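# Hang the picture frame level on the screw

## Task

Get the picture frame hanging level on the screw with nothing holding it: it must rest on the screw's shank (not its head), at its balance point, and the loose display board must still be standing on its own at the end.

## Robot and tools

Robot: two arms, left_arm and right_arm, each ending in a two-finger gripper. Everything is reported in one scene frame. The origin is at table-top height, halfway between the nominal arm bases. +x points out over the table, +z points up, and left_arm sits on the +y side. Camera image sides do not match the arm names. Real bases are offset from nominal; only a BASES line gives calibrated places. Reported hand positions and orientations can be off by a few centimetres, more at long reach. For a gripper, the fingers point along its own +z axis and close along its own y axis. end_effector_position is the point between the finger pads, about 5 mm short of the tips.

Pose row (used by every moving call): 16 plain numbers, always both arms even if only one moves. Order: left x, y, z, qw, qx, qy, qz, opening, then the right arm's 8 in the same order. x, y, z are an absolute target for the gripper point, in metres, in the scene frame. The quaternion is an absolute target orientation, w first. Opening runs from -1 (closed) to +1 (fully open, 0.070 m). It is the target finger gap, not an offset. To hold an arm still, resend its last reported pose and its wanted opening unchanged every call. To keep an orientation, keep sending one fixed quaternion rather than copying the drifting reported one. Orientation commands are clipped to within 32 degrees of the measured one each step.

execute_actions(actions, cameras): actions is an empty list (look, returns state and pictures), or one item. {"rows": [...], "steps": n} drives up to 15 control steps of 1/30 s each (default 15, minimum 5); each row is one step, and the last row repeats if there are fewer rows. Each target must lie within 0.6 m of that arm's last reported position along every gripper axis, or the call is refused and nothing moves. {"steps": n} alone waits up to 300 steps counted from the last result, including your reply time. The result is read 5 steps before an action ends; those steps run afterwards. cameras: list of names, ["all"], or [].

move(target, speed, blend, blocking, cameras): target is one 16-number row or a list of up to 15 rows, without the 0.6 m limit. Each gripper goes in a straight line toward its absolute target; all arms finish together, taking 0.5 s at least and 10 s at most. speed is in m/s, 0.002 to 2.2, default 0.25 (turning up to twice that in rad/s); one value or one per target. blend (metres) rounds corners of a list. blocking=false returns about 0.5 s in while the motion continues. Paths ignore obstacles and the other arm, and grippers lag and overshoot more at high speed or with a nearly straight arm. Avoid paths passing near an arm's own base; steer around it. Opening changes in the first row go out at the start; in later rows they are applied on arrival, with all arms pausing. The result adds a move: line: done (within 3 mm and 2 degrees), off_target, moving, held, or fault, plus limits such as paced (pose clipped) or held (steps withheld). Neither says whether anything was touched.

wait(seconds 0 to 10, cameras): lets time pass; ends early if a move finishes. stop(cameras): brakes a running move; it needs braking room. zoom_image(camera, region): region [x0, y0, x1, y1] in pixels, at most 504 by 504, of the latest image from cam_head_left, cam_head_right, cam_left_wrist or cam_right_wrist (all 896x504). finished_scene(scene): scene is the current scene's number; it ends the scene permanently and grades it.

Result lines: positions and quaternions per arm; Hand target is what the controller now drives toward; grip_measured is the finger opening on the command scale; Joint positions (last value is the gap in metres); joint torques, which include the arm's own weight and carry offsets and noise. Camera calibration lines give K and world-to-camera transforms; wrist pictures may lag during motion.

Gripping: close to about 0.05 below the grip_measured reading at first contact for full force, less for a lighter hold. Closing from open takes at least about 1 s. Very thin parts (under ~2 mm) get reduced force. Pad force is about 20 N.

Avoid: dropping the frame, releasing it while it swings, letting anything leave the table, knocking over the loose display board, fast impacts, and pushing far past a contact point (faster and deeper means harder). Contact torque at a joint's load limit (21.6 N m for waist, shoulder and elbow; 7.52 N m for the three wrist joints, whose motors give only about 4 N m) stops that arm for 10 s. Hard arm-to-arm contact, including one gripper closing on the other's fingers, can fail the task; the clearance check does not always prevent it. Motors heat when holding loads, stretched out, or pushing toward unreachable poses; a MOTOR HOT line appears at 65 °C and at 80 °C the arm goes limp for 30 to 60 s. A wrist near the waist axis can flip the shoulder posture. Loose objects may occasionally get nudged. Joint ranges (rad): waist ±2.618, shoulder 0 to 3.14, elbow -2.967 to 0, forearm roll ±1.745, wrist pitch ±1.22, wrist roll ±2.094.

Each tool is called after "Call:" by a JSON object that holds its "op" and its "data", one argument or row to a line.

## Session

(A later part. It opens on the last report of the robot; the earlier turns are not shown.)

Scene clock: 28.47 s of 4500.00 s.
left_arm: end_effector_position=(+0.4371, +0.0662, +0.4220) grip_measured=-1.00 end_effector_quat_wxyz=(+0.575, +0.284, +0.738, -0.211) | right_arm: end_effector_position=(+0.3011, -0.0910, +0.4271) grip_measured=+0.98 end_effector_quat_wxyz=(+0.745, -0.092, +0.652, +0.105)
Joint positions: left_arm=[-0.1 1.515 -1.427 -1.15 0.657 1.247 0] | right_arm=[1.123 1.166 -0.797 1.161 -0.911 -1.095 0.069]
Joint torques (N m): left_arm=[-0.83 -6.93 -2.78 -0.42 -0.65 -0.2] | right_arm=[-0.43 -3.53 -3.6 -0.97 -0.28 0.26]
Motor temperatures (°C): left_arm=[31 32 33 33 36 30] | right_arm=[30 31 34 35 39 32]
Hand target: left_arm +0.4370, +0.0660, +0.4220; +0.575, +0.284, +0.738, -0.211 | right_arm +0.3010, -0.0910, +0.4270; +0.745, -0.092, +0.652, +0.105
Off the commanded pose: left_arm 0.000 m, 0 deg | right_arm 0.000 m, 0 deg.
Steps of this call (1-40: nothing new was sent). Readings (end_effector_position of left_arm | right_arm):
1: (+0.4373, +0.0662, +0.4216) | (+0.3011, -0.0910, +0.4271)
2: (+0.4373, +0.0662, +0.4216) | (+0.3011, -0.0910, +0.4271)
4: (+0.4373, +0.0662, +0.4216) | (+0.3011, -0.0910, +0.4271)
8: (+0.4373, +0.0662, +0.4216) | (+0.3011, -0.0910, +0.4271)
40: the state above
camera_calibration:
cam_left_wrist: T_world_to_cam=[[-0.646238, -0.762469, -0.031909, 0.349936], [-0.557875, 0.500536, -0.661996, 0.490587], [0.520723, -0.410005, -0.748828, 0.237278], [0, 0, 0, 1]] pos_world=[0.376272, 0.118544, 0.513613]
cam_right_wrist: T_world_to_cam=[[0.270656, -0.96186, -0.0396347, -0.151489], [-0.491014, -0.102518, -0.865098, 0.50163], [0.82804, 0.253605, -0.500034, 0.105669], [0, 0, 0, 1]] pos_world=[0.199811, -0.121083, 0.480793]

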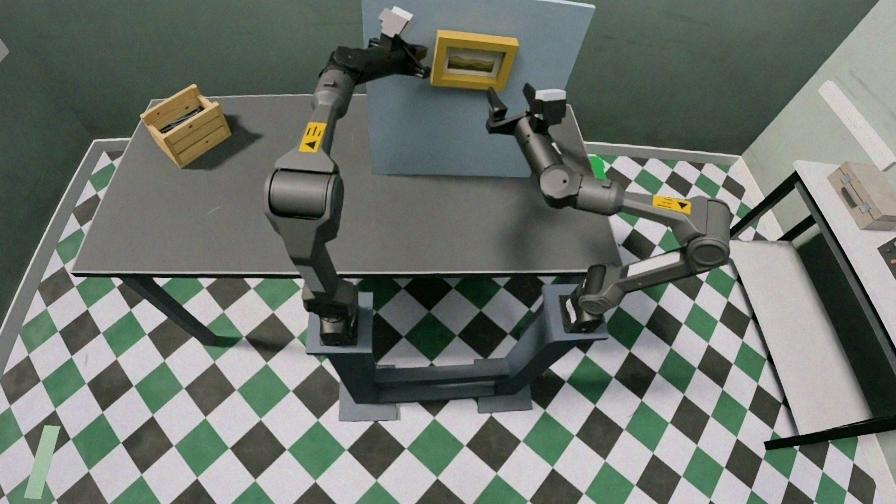

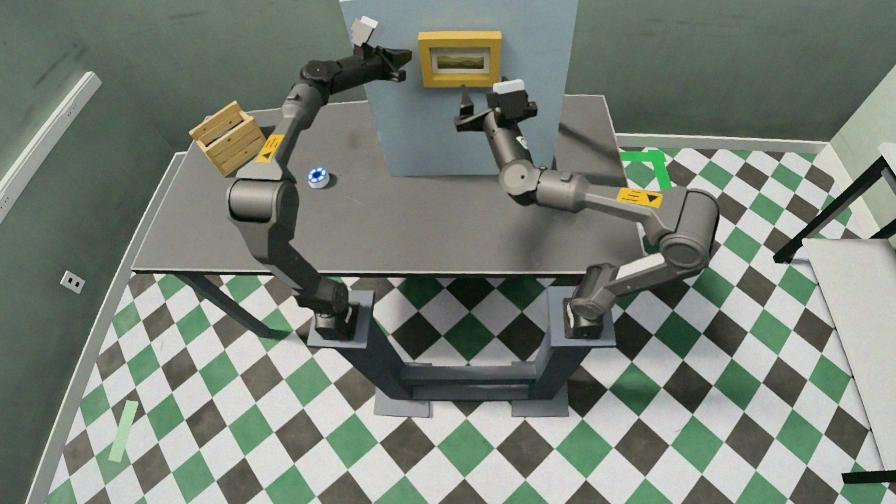

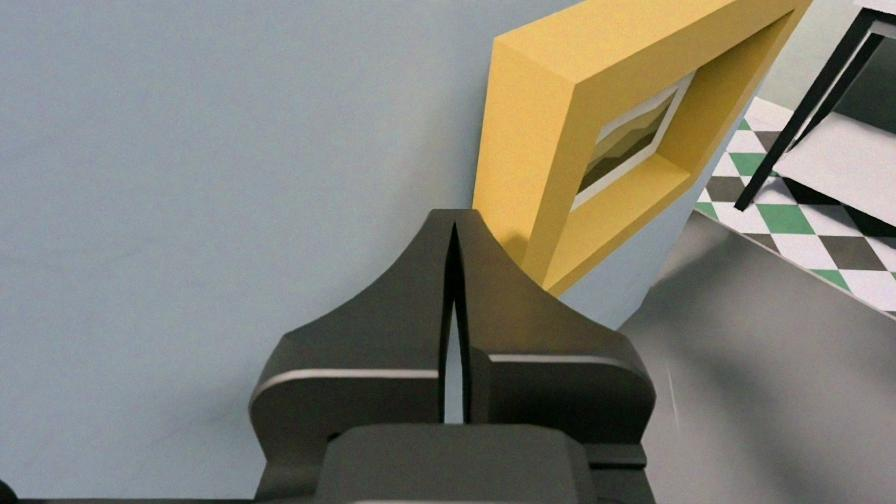

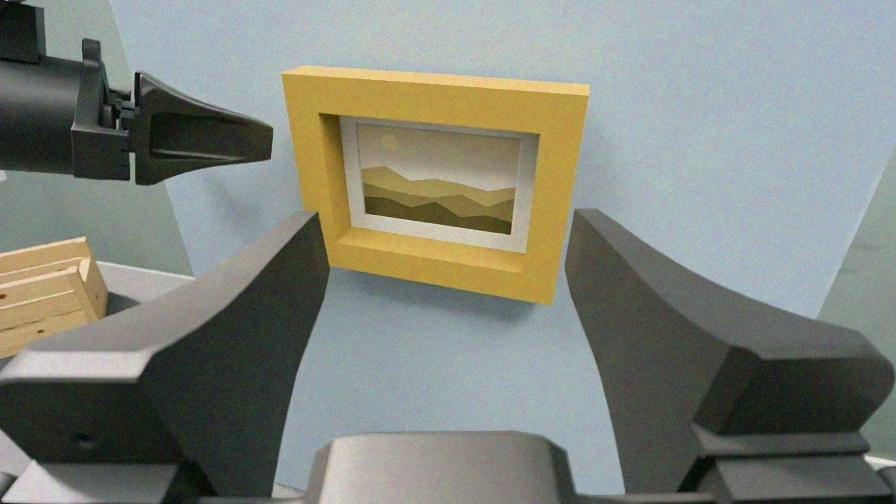

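Call:
{"op": "move", "data": {
  "target": [
    [0.37,0.11,0.44,0.575,0.284,0.738,-0.211,-1,0.32,-0.19,0.46,0.70,-0.18,0.68,0.15,-1],
    [0.301,0.005,0.427,0.745,0.0917,0.6523,-0.1047,-1,0.42,-0.18,0.430,0.575,-0.284,0.738,0.211,-1]
  ],
  "speed": 0.35,
  "blend": [0.03,0]
}}

Call:
{"op": "zoom_image", "data": {
  "camera": "cam_head_left",
  "region": [410, 15, 550, 115]
}}

Call:
{"op": "zoom_image", "data": {
  "camera": "cam_head_right",
  "region": [400, 10, 540, 110]
}}

Scene clock: 33.10 s of 4500.00 s.
left_arm: end_effector_position=(+0.3012, +0.0046, +0.4262) grip_measured=-1.00 end_effector_quat_wxyz=(+0.745, +0.092, +0.653, -0.104) | right_arm: end_effector_position=(+0.4202, -0.1800, +0.4296) grip_measured=-1.00 end_effector_quat_wxyz=(+0.574, -0.284, +0.738, +0.211)
Joint positions: left_arm=[-1.098 1.244 -0.852 -1.149 -0.923 1.072 0] | right_arm=[-0.046 1.426 -1.365 1.197 0.83 -1.308 0]
Joint torques (N m): left_arm=[0.53 -4.49 -3.26 0.62 -0.56 -0.02] | right_arm=[0.57 -5.72 -3.63 0.85 -0.35 -0.14]
Motor temperatures (°C): left_arm=[31 32 33 33 36 30] | right_arm=[30 31 34 35 39 32]
Hand target: left_arm +0.3010, +0.0050, +0.4270; +0.745, +0.092, +0.652, -0.105 | right_arm +0.4200, -0.1800, +0.4300; +0.575, -0.284, +0.738, +0.211
Off the commanded pose: left_arm 0.001 m, 0 deg | right_arm 0.000 m, 0 deg.
Kept back: nothing.
move: done
camera_calibration:
cam_left_wrist: T_world_to_cam=[[-0.251883, -0.967718, -0.00871797, 0.087665], [-0.430676, 0.120157, -0.894472, 0.510983], [0.866645, -0.221548, -0.447039, 0.0522441], [0, 0, 0, 1]] pos_world=[0.196872, 0.0350115, 0.48118]
cam_right_wrist: T_world_to_cam=[[0.647072, -0.762163, -0.0201395, -0.399771], [-0.61009, -0.501759, -0.613211, 0.423162], [0.457262, 0.409079, -0.789662, 0.339053], [0, 0, 0, 1]] pos_world=[0.361812, -0.231065, 0.519174]

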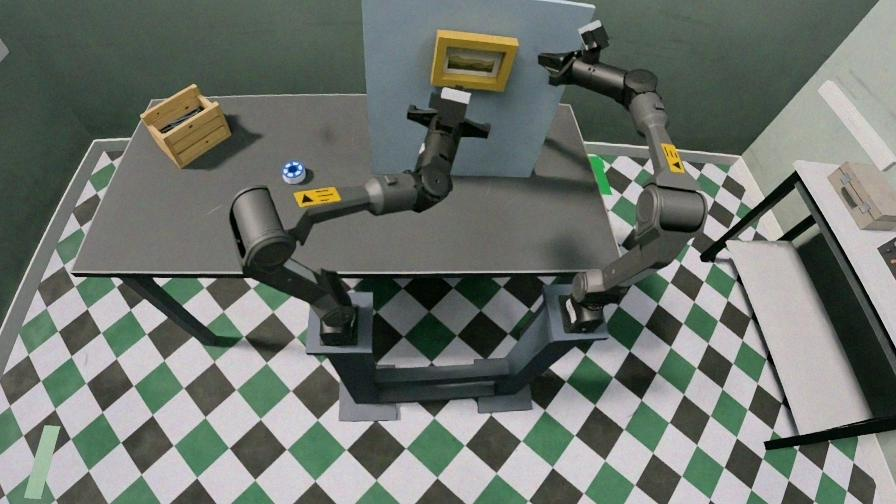

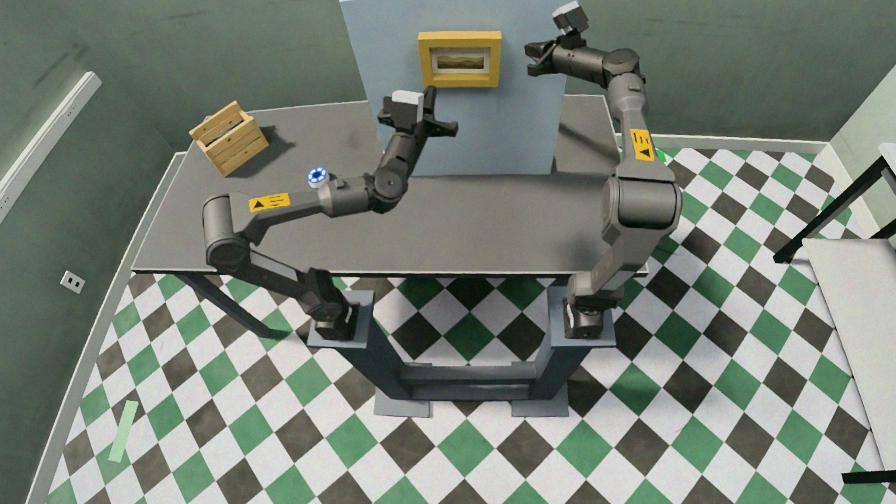

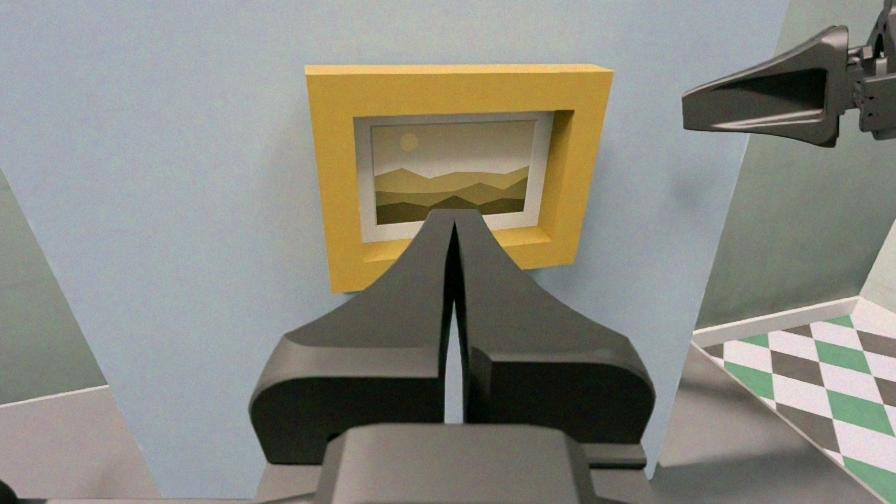

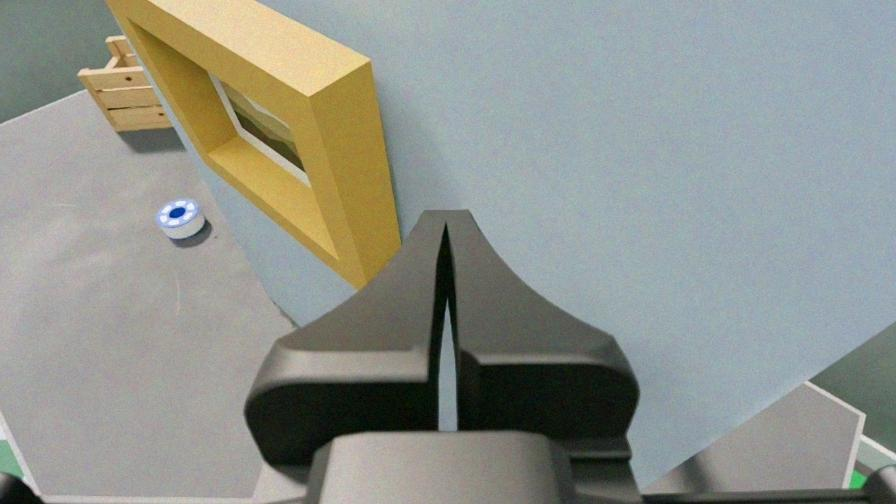

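Scaled by 3.600 from the camera's 896x504 image, which has a finer 1280x720 frame.

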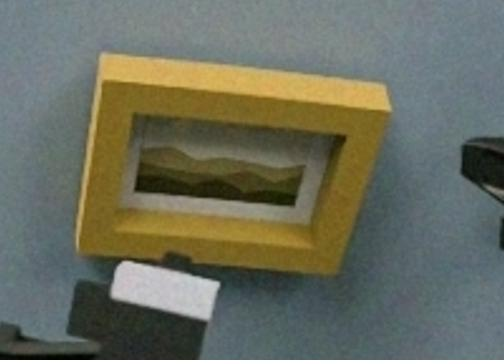

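Scaled by 3.600 from the camera's 896x504 image, which has a finer 1280x720 frame.

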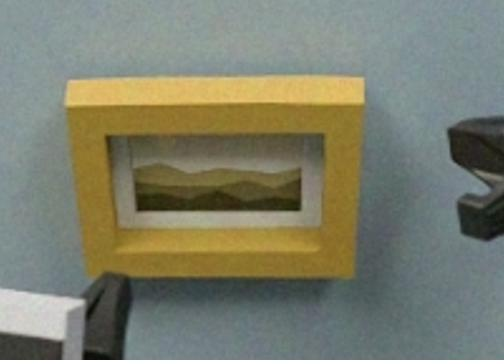

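Call:
{"op": "move", "data": {
  "target": [0.301,0.005,0.427,0.745,0.0917,0.6523,-0.1047,-1,0.430,-0.148,0.434,0.575,-0.284,0.738,0.211,-1],
  "speed": 0.12,
  "cameras": ["cam_left_wrist","cam_right_wrist"]
}}

Call:
{"op": "zoom_image", "data": {
  "camera": "cam_left_wrist",
  "region": [290, 40, 720, 300]
}}

Scene clock: 36.50 s of 4500.00 s.
left_arm: end_effector_position=(+0.3011, +0.0048, +0.4265) grip_measured=-1.00 end_effector_quat_wxyz=(+0.745, +0.092, +0.653, -0.104) | right_arm: end_effector_position=(+0.4302, -0.1479, +0.4340) grip_measured=-1.00 end_effector_quat_wxyz=(+0.575, -0.284, +0.738, +0.211)
Joint positions: left_arm=[-1.098 1.243 -0.852 -1.149 -0.923 1.073 0] | right_arm=[0.082 1.461 -1.418 1.126 0.719 -1.213 0]
Joint torques (N m): left_arm=[0.23 -4.63 -3.81 0.46 -0.53 0.04] | right_arm=[-0.56 -4.98 -4.33 0.74 -0.19 -0.13]
Motor temperatures (°C): left_arm=[31 32 33 33 36 30] | right_arm=[30 31 34 35 39 32]
Hand target: left_arm +0.3010, +0.0050, +0.4270; +0.745, +0.092, +0.652, -0.105 | right_arm +0.4300, -0.1480, +0.4340; +0.575, -0.284, +0.738, +0.211
Off the commanded pose: left_arm 0.001 m, 0 deg | right_arm 0.000 m, 0 deg.
Kept back: nothing.
move: done
camera_calibration:
cam_left_wrist: T_world_to_cam=[[-0.251742, -0.967754, -0.0088221, 0.0878337], [-0.430102, 0.120039, -0.894764, 0.511084], [0.866971, -0.221455, -0.446452, 0.0522012], [0, 0, 0, 1]] pos_world=[0.196673, 0.0352115, 0.48138]
cam_right_wrist: T_world_to_cam=[[0.646461, -0.762687, -0.0199067, -0.381624], [-0.609902, -0.500931, -0.614075, 0.448557], [0.458375, 0.409117, -0.788997, 0.324114], [0, 0, 0, 1]] pos_world=[0.371715, -0.198964, 0.523576]
Images, in order (width x height): cam_left_wrist 896x504, cam_right_wrist 896x504.

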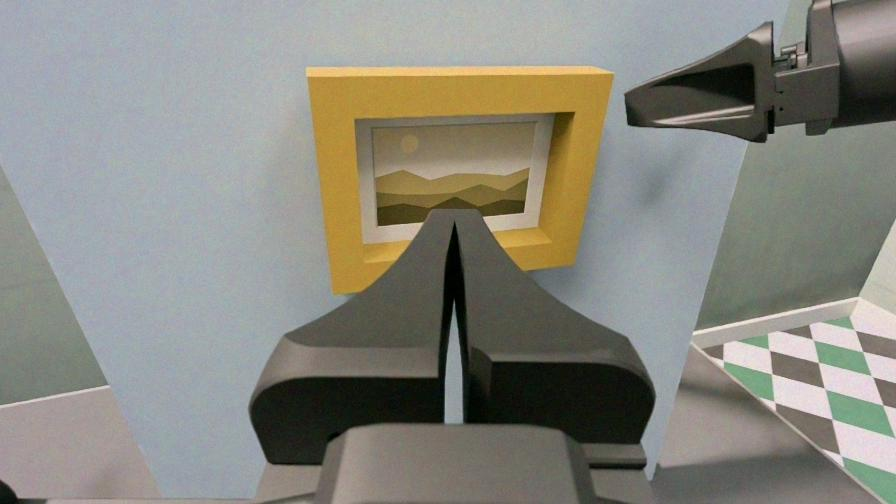

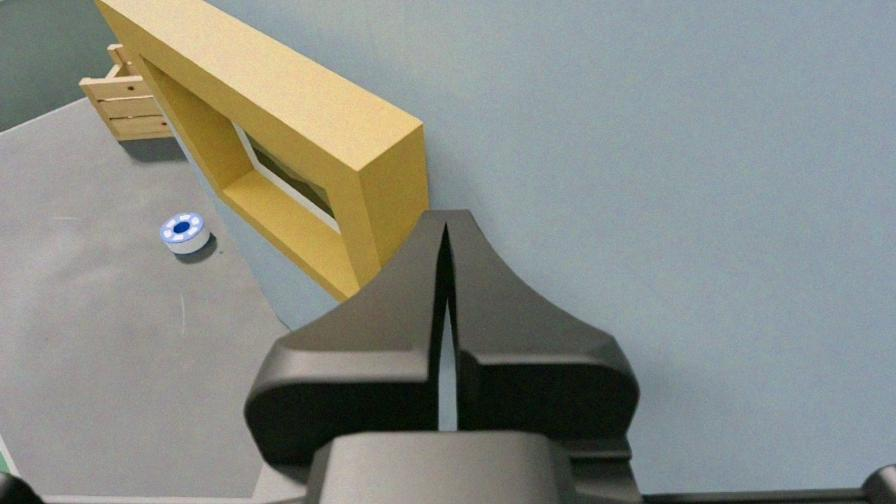

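Scaled by 1.172 from the camera's 896x504 image, which has a finer 1280x720 frame.

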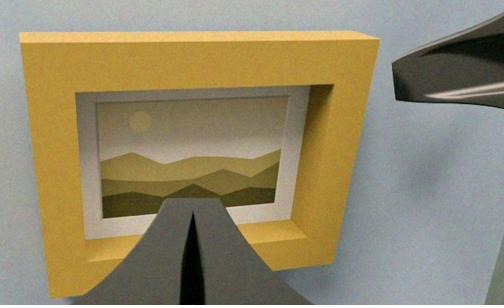

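Call:
{"op": "move", "data": {
  "target": [0.301,0.005,0.427,0.745,0.0917,0.6523,-0.1047,-1,0.430,-0.1355,0.434,0.575,-0.284,0.738,0.211,-1],
  "speed": 0.04,
  "cameras": ["cam_left_wrist","cam_right_wrist"]
}}

Call:
{"op": "zoom_image", "data": {
  "camera": "cam_left_wrist",
  "region": [290, 40, 720, 300]
}}

Scene clock: 37.53 s of 4500.00 s.
left_arm: end_effector_position=(+0.3011, +0.0048, +0.4265) grip_measured=-1.00 end_effector_quat_wxyz=(+0.745, +0.092, +0.653, -0.104) | right_arm: end_effector_position=(+0.4299, -0.1353, +0.4337) grip_measured=-1.00 end_effector_quat_wxyz=(+0.575, -0.284, +0.738, +0.211)
Joint positions: left_arm=[-1.098 1.243 -0.852 -1.149 -0.923 1.073 0] | right_arm=[0.13 1.464 -1.42 1.098 0.676 -1.181 0]
Joint torques (N m): left_arm=[0.4 -4.93 -3.66 0.48 -0.55 0.04] | right_arm=[-0.49 -4.2 -4.8 0.62 -0.29 0.06]
Motor temperatures (°C): left_arm=[31 32 33 33 36 30] | right_arm=[30 31 34 35 39 32]
Hand target: left_arm +0.3010, +0.0050, +0.4270; +0.745, +0.092, +0.652, -0.105 | right_arm +0.4300, -0.1355, +0.4340; +0.575, -0.284, +0.738, +0.211
Off the commanded pose: left_arm 0.001 m, 0 deg | right_arm 0.000 m, 0 deg.
Kept back: nothing.
move: done
camera_calibration:
cam_left_wrist: T_world_to_cam=[[-0.251742, -0.967754, -0.0088221, 0.0878337], [-0.430102, 0.120039, -0.894764, 0.511084], [0.866971, -0.221455, -0.446452, 0.0522012], [0, 0, 0, 1]] pos_world=[0.196673, 0.0352115, 0.48138]
cam_right_wrist: T_world_to_cam=[[0.647032, -0.762192, -0.020337, -0.371859], [-0.609905, -0.501379, -0.613706, 0.454236], [0.457565, 0.409491, -0.789273, 0.31937], [0, 0, 0, 1]] pos_world=[0.371513, -0.186463, 0.523275]
Images, in order (width x height): cam_left_wrist 896x504, cam_right_wrist 896x504.

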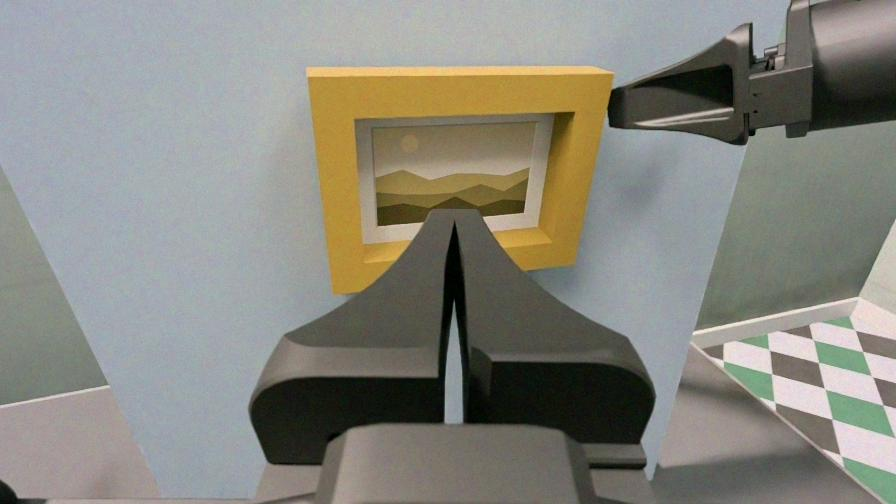

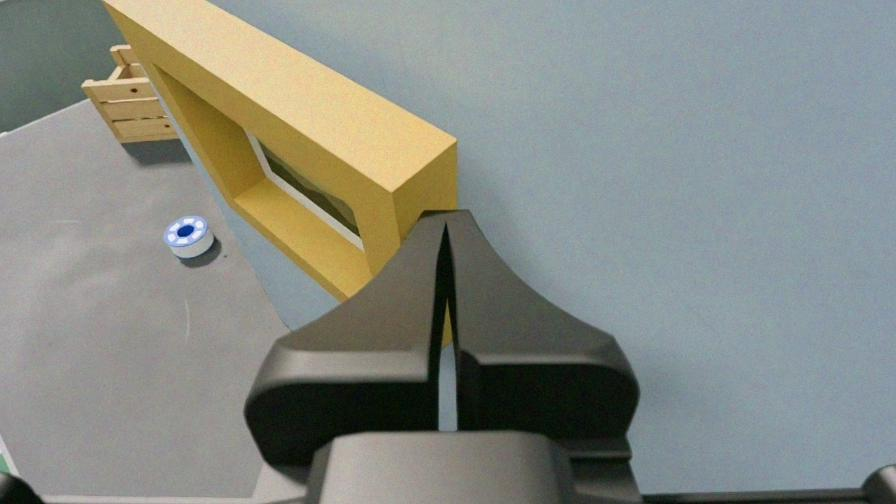

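Scaled by 1.172 from the camera's 896x504 image, which has a finer 1280x720 frame.

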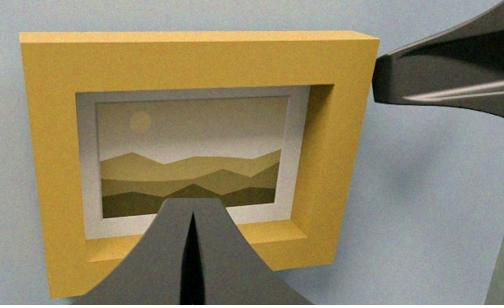

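Call:
{"op": "move", "data": {
  "target": [0.301,0.005,0.427,0.745,0.0917,0.6523,-0.1047,-1,0.430,-0.1325,0.434,0.575,-0.284,0.738,0.211,-1],
  "speed": 0.02,
  "cameras": ["cam_left_wrist","cam_right_wrist"]
}}

Call:
{"op": "zoom_image", "data": {
  "camera": "cam_left_wrist",
  "region": [290, 40, 720, 300]
}}

Scene clock: 38.47 s of 4500.00 s.
left_arm: end_effector_position=(+0.3011, +0.0048, +0.4265) grip_measured=-1.00 end_effector_quat_wxyz=(+0.745, +0.092, +0.653, -0.104) | right_arm: end_effector_position=(+0.4301, -0.1331, +0.4340) grip_measured=-1.00 end_effector_quat_wxyz=(+0.575, -0.284, +0.738, +0.210)
Joint positions: left_arm=[-1.098 1.243 -0.852 -1.149 -0.923 1.073 0] | right_arm=[0.14 1.465 -1.422 1.091 0.666 -1.173 0]
Joint torques (N m): left_arm=[0.49 -4.79 -3.77 0.48 -0.53 0.05] | right_arm=[1.88 -4.11 -4.96 0.79 -0.2 0.22]
Motor temperatures (°C): left_arm=[31 32 33 33 36 30] | right_arm=[30 31 34 35 39 32]
Hand target: left_arm +0.3010, +0.0050, +0.4270; +0.745, +0.092, +0.652, -0.105 | right_arm +0.4300, -0.1325, +0.4340; +0.575, -0.284, +0.738, +0.211
Off the commanded pose: left_arm 0.001 m, 0 deg | right_arm 0.001 m, 0 deg.
Kept back: nothing.
move: done
camera_calibration:
cam_left_wrist: T_world_to_cam=[[-0.251742, -0.967754, -0.0088221, 0.0878337], [-0.430102, 0.120039, -0.894764, 0.511084], [0.866971, -0.221455, -0.446452, 0.0522012], [0, 0, 0, 1]] pos_world=[0.196673, 0.0352115, 0.48138]
cam_right_wrist: T_world_to_cam=[[0.645925, -0.763168, -0.0188387, -0.370586], [-0.609851, -0.501003, -0.614067, 0.455801], [0.459198, 0.40813, -0.789029, 0.317561], [0, 0, 0, 1]] pos_world=[0.371518, -0.184067, 0.523476]
Images, in order (width x height): cam_left_wrist 896x504, cam_right_wrist 896x504.

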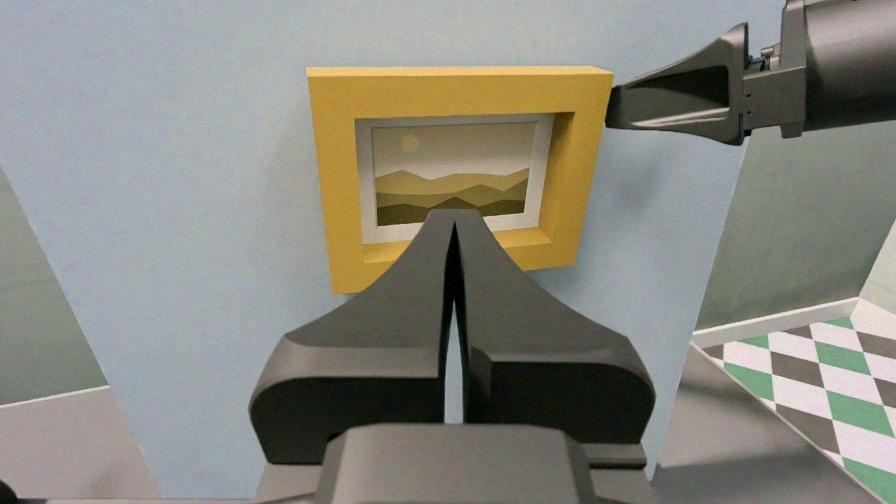

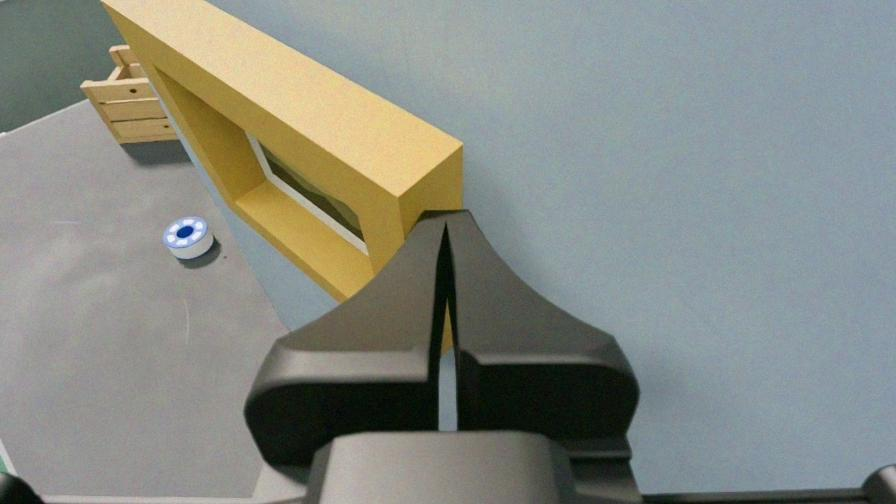

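Scaled by 1.172 from the camera's 896x504 image, which has a finer 1280x720 frame.

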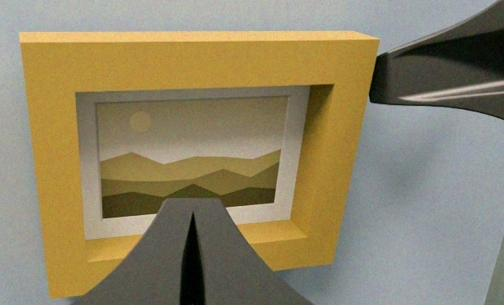

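Call:
{"op": "move", "data": {
  "target": [0.301,0.005,0.427,0.745,0.0917,0.6523,-0.1047,-1,0.430,-0.1300,0.434,0.575,-0.284,0.738,0.211,-1],
  "speed": 0.02,
  "cameras": ["cam_left_wrist","cam_right_wrist"]
}}

Call:
{"op": "zoom_image", "data": {
  "camera": "cam_left_wrist",
  "region": [290, 40, 720, 300]
}}

Scene clock: 39.50 s of 4500.00 s.
left_arm: end_effector_position=(+0.3011, +0.0048, +0.4265) grip_measured=-1.00 end_effector_quat_wxyz=(+0.745, +0.092, +0.653, -0.104) | right_arm: end_effector_position=(+0.4295, -0.1289, +0.4340) grip_measured=-1.00 end_effector_quat_wxyz=(+0.574, -0.285, +0.737, +0.212)
Joint positions: left_arm=[-1.098 1.243 -0.852 -1.149 -0.923 1.073 0] | right_arm=[0.152 1.467 -1.424 1.086 0.659 -1.166 0]
Joint torques (N m): left_arm=[0.32 -4.7 -3.7 0.45 -0.56 0.07] | right_arm=[-0.5 -4.44 -4.76 0.53 -0.39 0.17]
Motor temperatures (°C): left_arm=[31 32 33 33 36 30] | right_arm=[30 31 34 35 39 32]
Hand target: left_arm +0.3010, +0.0050, +0.4270; +0.745, +0.092, +0.652, -0.105 | right_arm +0.4300, -0.1300, +0.4340; +0.575, -0.284, +0.738, +0.211
Off the commanded pose: left_arm 0.001 m, 0 deg | right_arm 0.001 m, 0 deg.
Kept back: nothing.
move: done
camera_calibration:
cam_left_wrist: T_world_to_cam=[[-0.251742, -0.967754, -0.0088221, 0.0878337], [-0.430102, 0.120039, -0.894764, 0.511084], [0.866971, -0.221455, -0.446452, 0.0522012], [0, 0, 0, 1]] pos_world=[0.196673, 0.0352115, 0.48138]
cam_right_wrist: T_world_to_cam=[[0.649621, -0.759993, -0.0200972, -0.367622], [-0.607944, -0.503418, -0.613982, 0.456335], [0.456504, 0.411074, -0.789064, 0.317696], [0, 0, 0, 1]] pos_world=[0.371212, -0.180259, 0.523476]
Images, in order (width x height): cam_left_wrist 896x504, cam_right_wrist 896x504.

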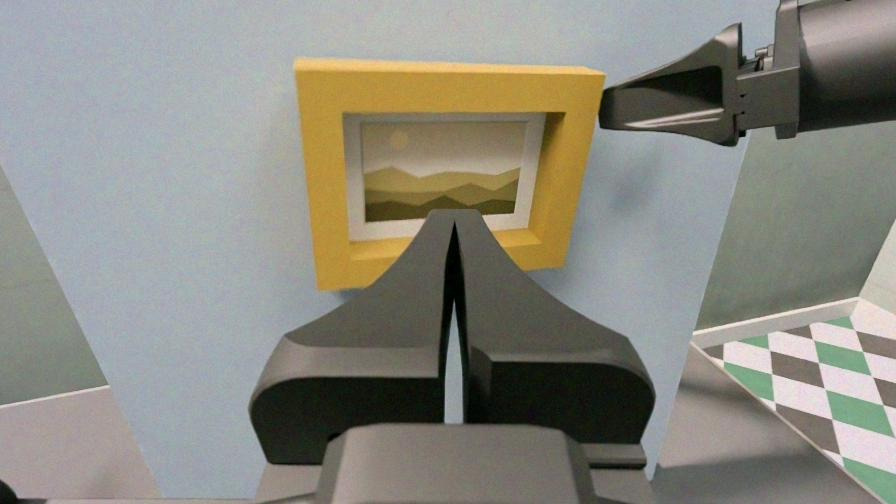

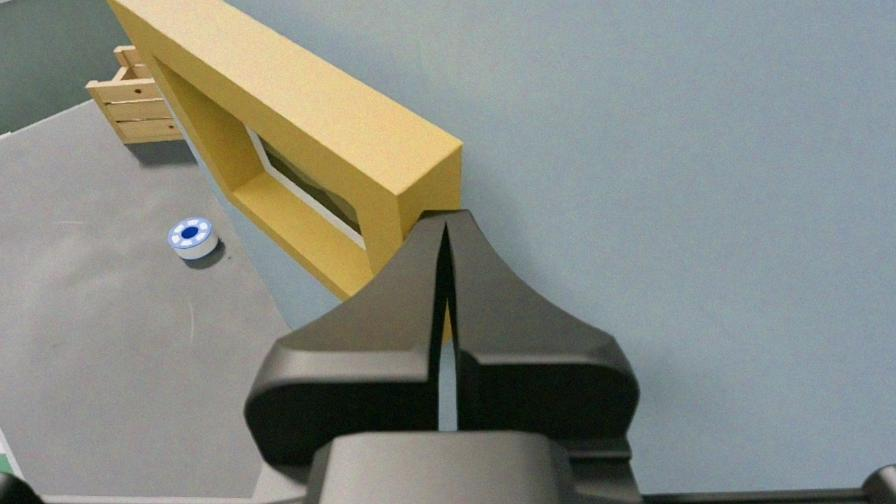

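Scaled by 1.172 from the camera's 896x504 image, which has a finer 1280x720 frame.

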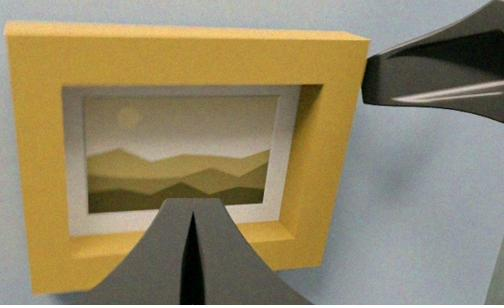

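Call:
{"op": "move", "data": {
  "target": [0.301,0.005,0.427,0.745,0.0917,0.6523,-0.1047,-1,0.430,-0.1470,0.434,0.575,-0.284,0.738,0.211,-1],
  "speed": 0.08
}}

Call:
{"op": "zoom_image", "data": {
  "camera": "cam_left_wrist",
  "region": [290, 40, 720, 300]
}}

Call:
{"op": "zoom_image", "data": {
  "camera": "cam_head_left",
  "region": [410, 15, 550, 115]
}}

Call:
{"op": "zoom_image", "data": {
  "camera": "cam_head_right",
  "region": [400, 10, 540, 110]
}}

Scene clock: 40.60 s of 4500.00 s.
left_arm: end_effector_position=(+0.3011, +0.0048, +0.4265) grip_measured=-1.00 end_effector_quat_wxyz=(+0.745, +0.092, +0.653, -0.104) | right_arm: end_effector_position=(+0.4302, -0.1473, +0.4337) grip_measured=-1.00 end_effector_quat_wxyz=(+0.575, -0.284, +0.738, +0.211)
Joint positions: left_arm=[-1.098 1.243 -0.852 -1.149 -0.923 1.073 0] | right_arm=[0.084 1.462 -1.418 1.125 0.717 -1.212 0]
Joint torques (N m): left_arm=[0.5 -4.88 -3.57 0.48 -0.53 0.06] | right_arm=[0.59 -6.1 -3.71 0.58 -0.39 0.11]
Motor temperatures (°C): left_arm=[31 32 33 33 36 30] | right_arm=[30 31 34 35 39 32]
Hand target: left_arm +0.3010, +0.0050, +0.4270; +0.745, +0.092, +0.652, -0.105 | right_arm +0.4300, -0.1470, +0.4340; +0.575, -0.284, +0.738, +0.211
Off the commanded pose: left_arm 0.001 m, 0 deg | right_arm 0.000 m, 0 deg.
Kept back: nothing.
move: done
camera_calibration:
cam_left_wrist: T_world_to_cam=[[-0.251742, -0.967754, -0.0088221, 0.0878337], [-0.430102, 0.120039, -0.894764, 0.511084], [0.866971, -0.221455, -0.446452, 0.0522012], [0, 0, 0, 1]] pos_world=[0.196673, 0.0352115, 0.48138]
cam_right_wrist: T_world_to_cam=[[0.646775, -0.762415, -0.020155, -0.381169], [-0.610018, -0.50127, -0.613683, 0.448504], [0.457778, 0.40921, -0.789295, 0.323983], [0, 0, 0, 1]] pos_world=[0.371813, -0.198364, 0.523275]

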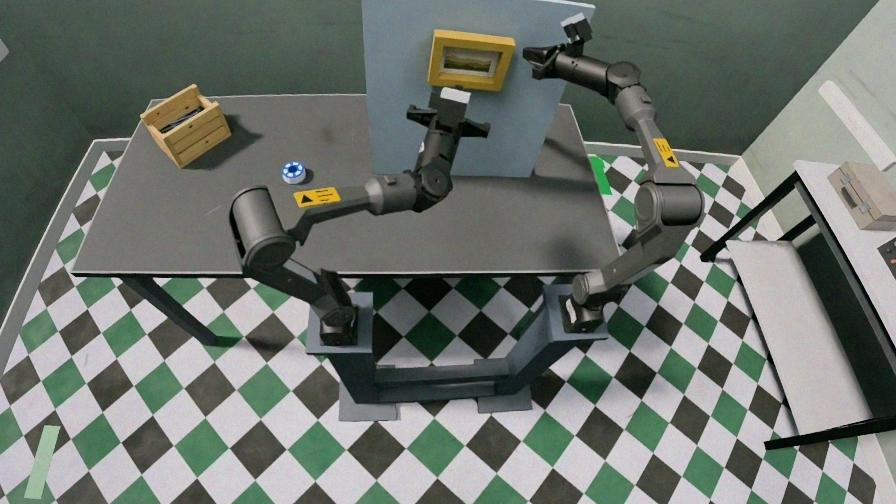

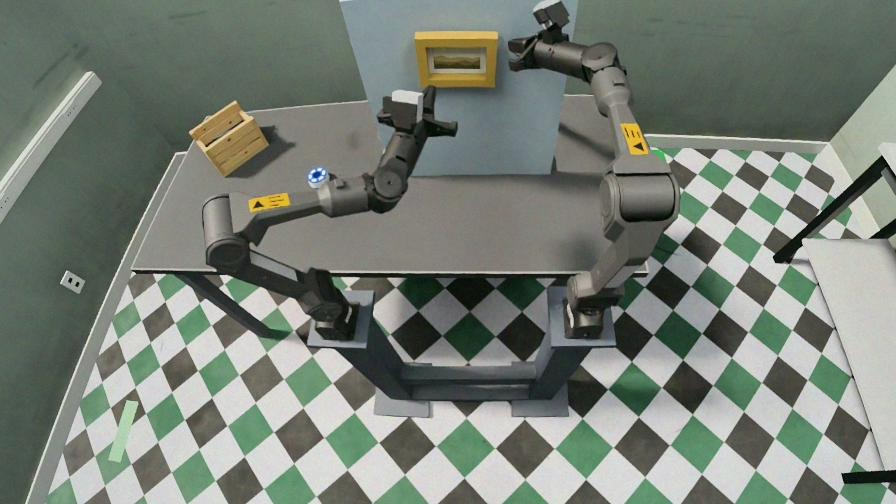

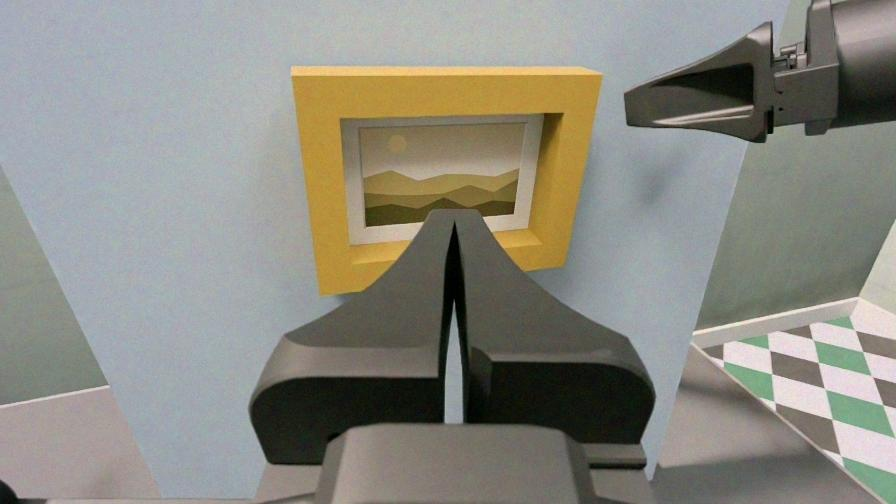

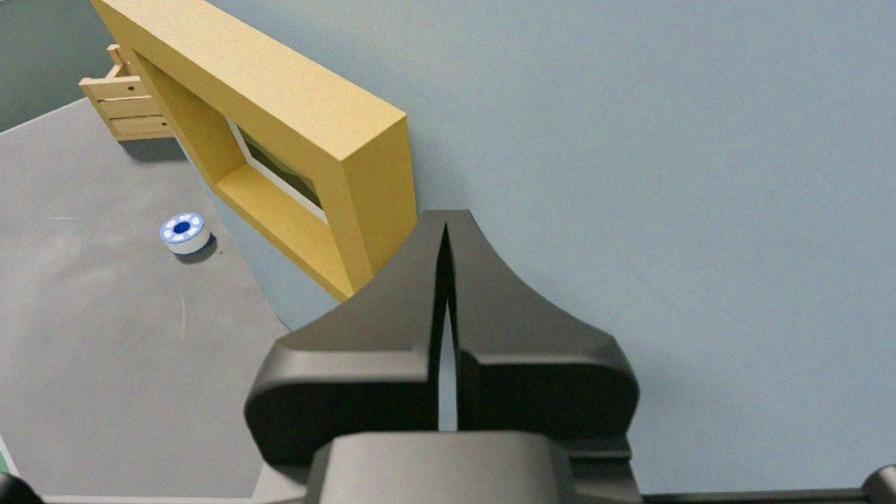

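Scaled by 1.172 from the camera's 896x504 image, which has a finer 1280x720 frame.

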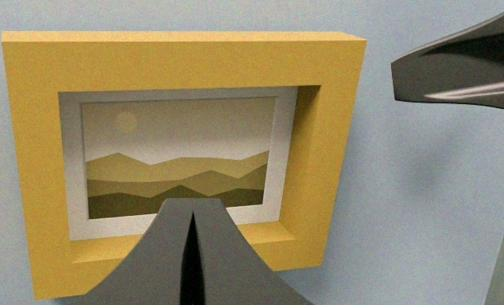

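Scaled by 3.600 from the camera's 896x504 image, which has a finer 1280x720 frame.

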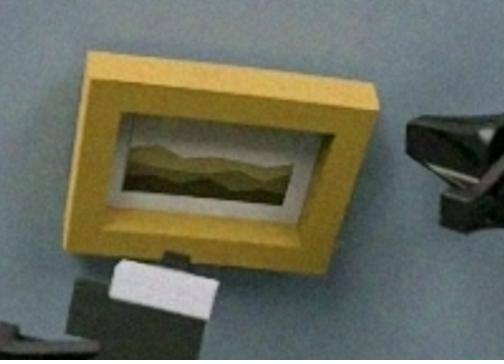

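Scaled by 3.600 from the camera's 896x504 image, which has a finer 1280x720 frame.

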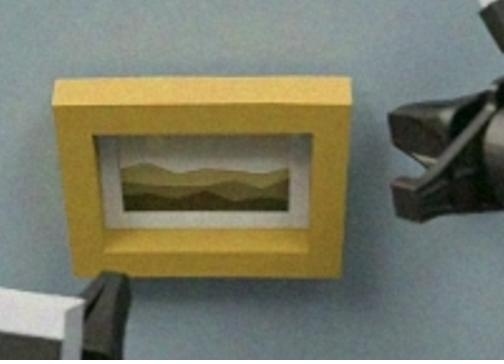

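Call:
{"op": "move", "data": {
  "target": [
    [0.34,0.10,0.39,0.575,0.284,0.738,-0.211,-1,0.34,-0.19,0.445,0.70,-0.18,0.68,0.15,-1],
    [0.437,0.085,0.345,0.575,0.284,0.738,-0.211,-1,0.301,-0.091,0.427,0.745,-0.0917,0.6523,0.1047,-1]
  ],
  "speed": 0.35,
  "blend": [0.03,0]
}}

Call:
{"op": "zoom_image", "data": {
  "camera": "cam_right_wrist",
  "region": [180, 20, 620, 310]
}}

Call:
{"op": "zoom_image", "data": {
  "camera": "cam_head_left",
  "region": [390, 15, 530, 115]
}}

Call:
{"op": "zoom_image", "data": {
  "camera": "cam_head_right",
  "region": [380, 10, 520, 110]
}}

Scene clock: 47.07 s of 4500.00 s.
left_arm: end_effector_position=(+0.4371, +0.0849, +0.3453) grip_measured=-1.00 end_effector_quat_wxyz=(+0.575, +0.284, +0.737, -0.211) | right_arm: end_effector_position=(+0.3010, -0.0909, +0.4267) grip_measured=-1.00 end_effector_quat_wxyz=(+0.745, -0.092, +0.652, +0.105)
Joint positions: left_arm=[-0.031 1.528 -1.134 -1.553 0.657 1.765 0] | right_arm=[1.123 1.166 -0.796 1.161 -0.911 -1.094 0]
Joint torques (N m): left_arm=[0.62 -6.54 -2.49 -0.44 -0.01 -0.22] | right_arm=[-0.51 -2.65 -4.32 -0.79 -0.27 -0.13]
Motor temperatures (°C): left_arm=[31 32 33 33 36 30] | right_arm=[30 31 34 35 39 32]
Hand target: left_arm +0.4370, +0.0850, +0.3450; +0.575, +0.284, +0.738, -0.211 | right_arm +0.3010, -0.0910, +0.4270; +0.745, -0.092, +0.652, +0.105
Off the commanded pose: left_arm 0.000 m, 0 deg | right_arm 0.000 m, 0 deg.
Kept back: nothing.
move: done
camera_calibration:
cam_left_wrist: T_world_to_cam=[[-0.64653, -0.762179, -0.0328805, 0.362242], [-0.556878, 0.500961, -0.662514, 0.430245], [0.521426, -0.410025, -0.748327, 0.187029], [0, 0, 0, 1]] pos_world=[0.376273, 0.137244, 0.436913]
cam_right_wrist: T_world_to_cam=[[0.271125, -0.961743, -0.0392622, -0.15154], [-0.49133, -0.103205, -0.864837, 0.501195], [0.827699, 0.253769, -0.500515, 0.10587], [0, 0, 0, 1]] pos_world=[0.19971, -0.120883, 0.480492]

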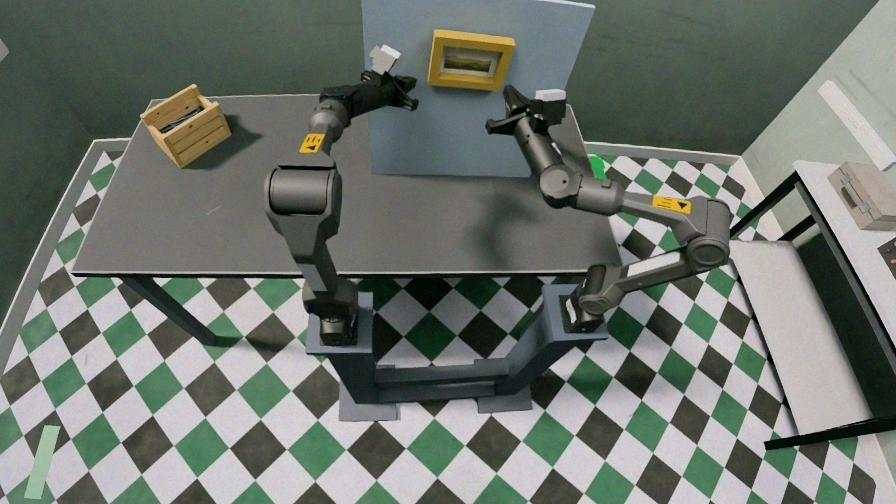

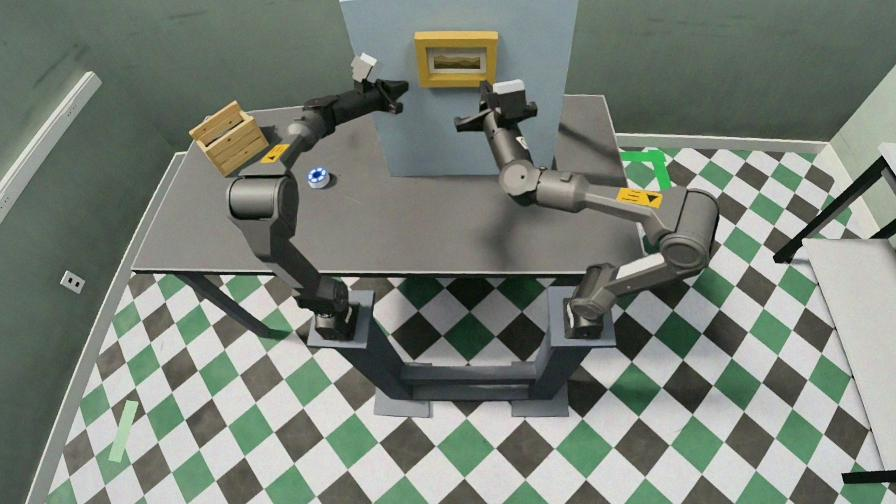

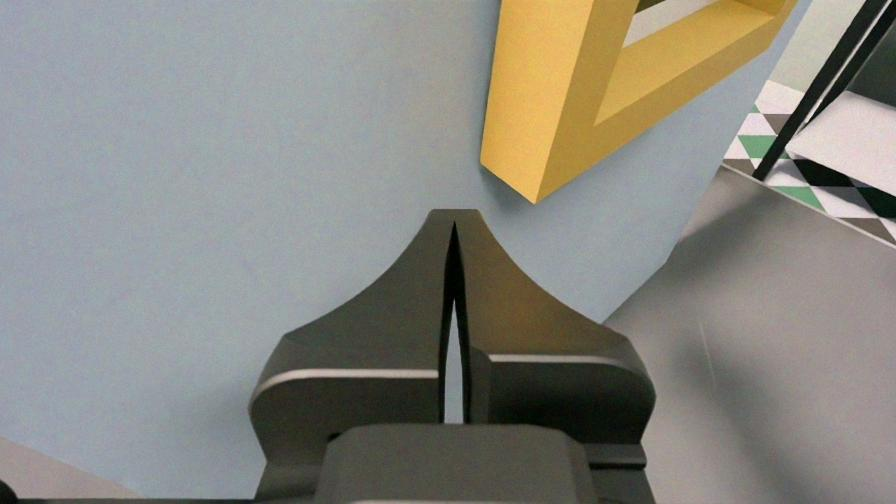

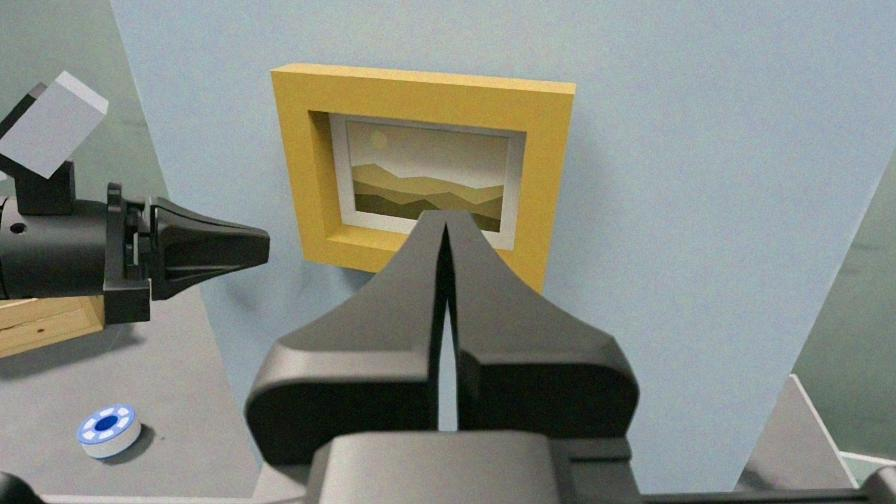

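Scaled by 1.145 from the camera's 896x504 image, which has a finer 1280x720 frame.

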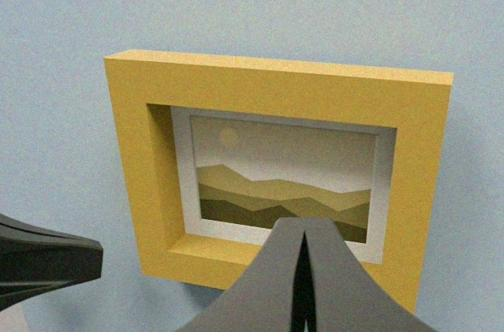

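Scaled by 3.600 from the camera's 896x504 image, which has a finer 1280x720 frame.

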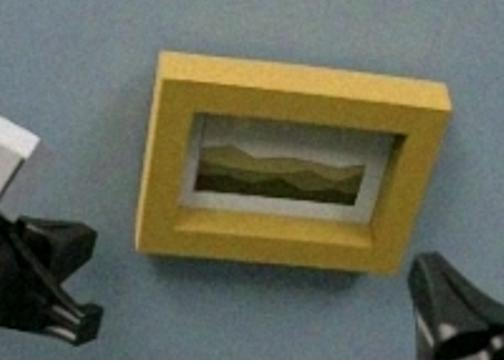

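Scaled by 3.600 from the camera's 896x504 image, which has a finer 1280x720 frame.

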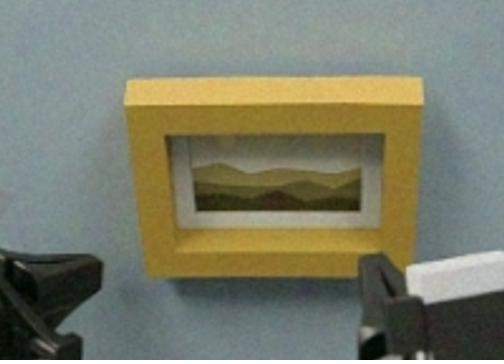

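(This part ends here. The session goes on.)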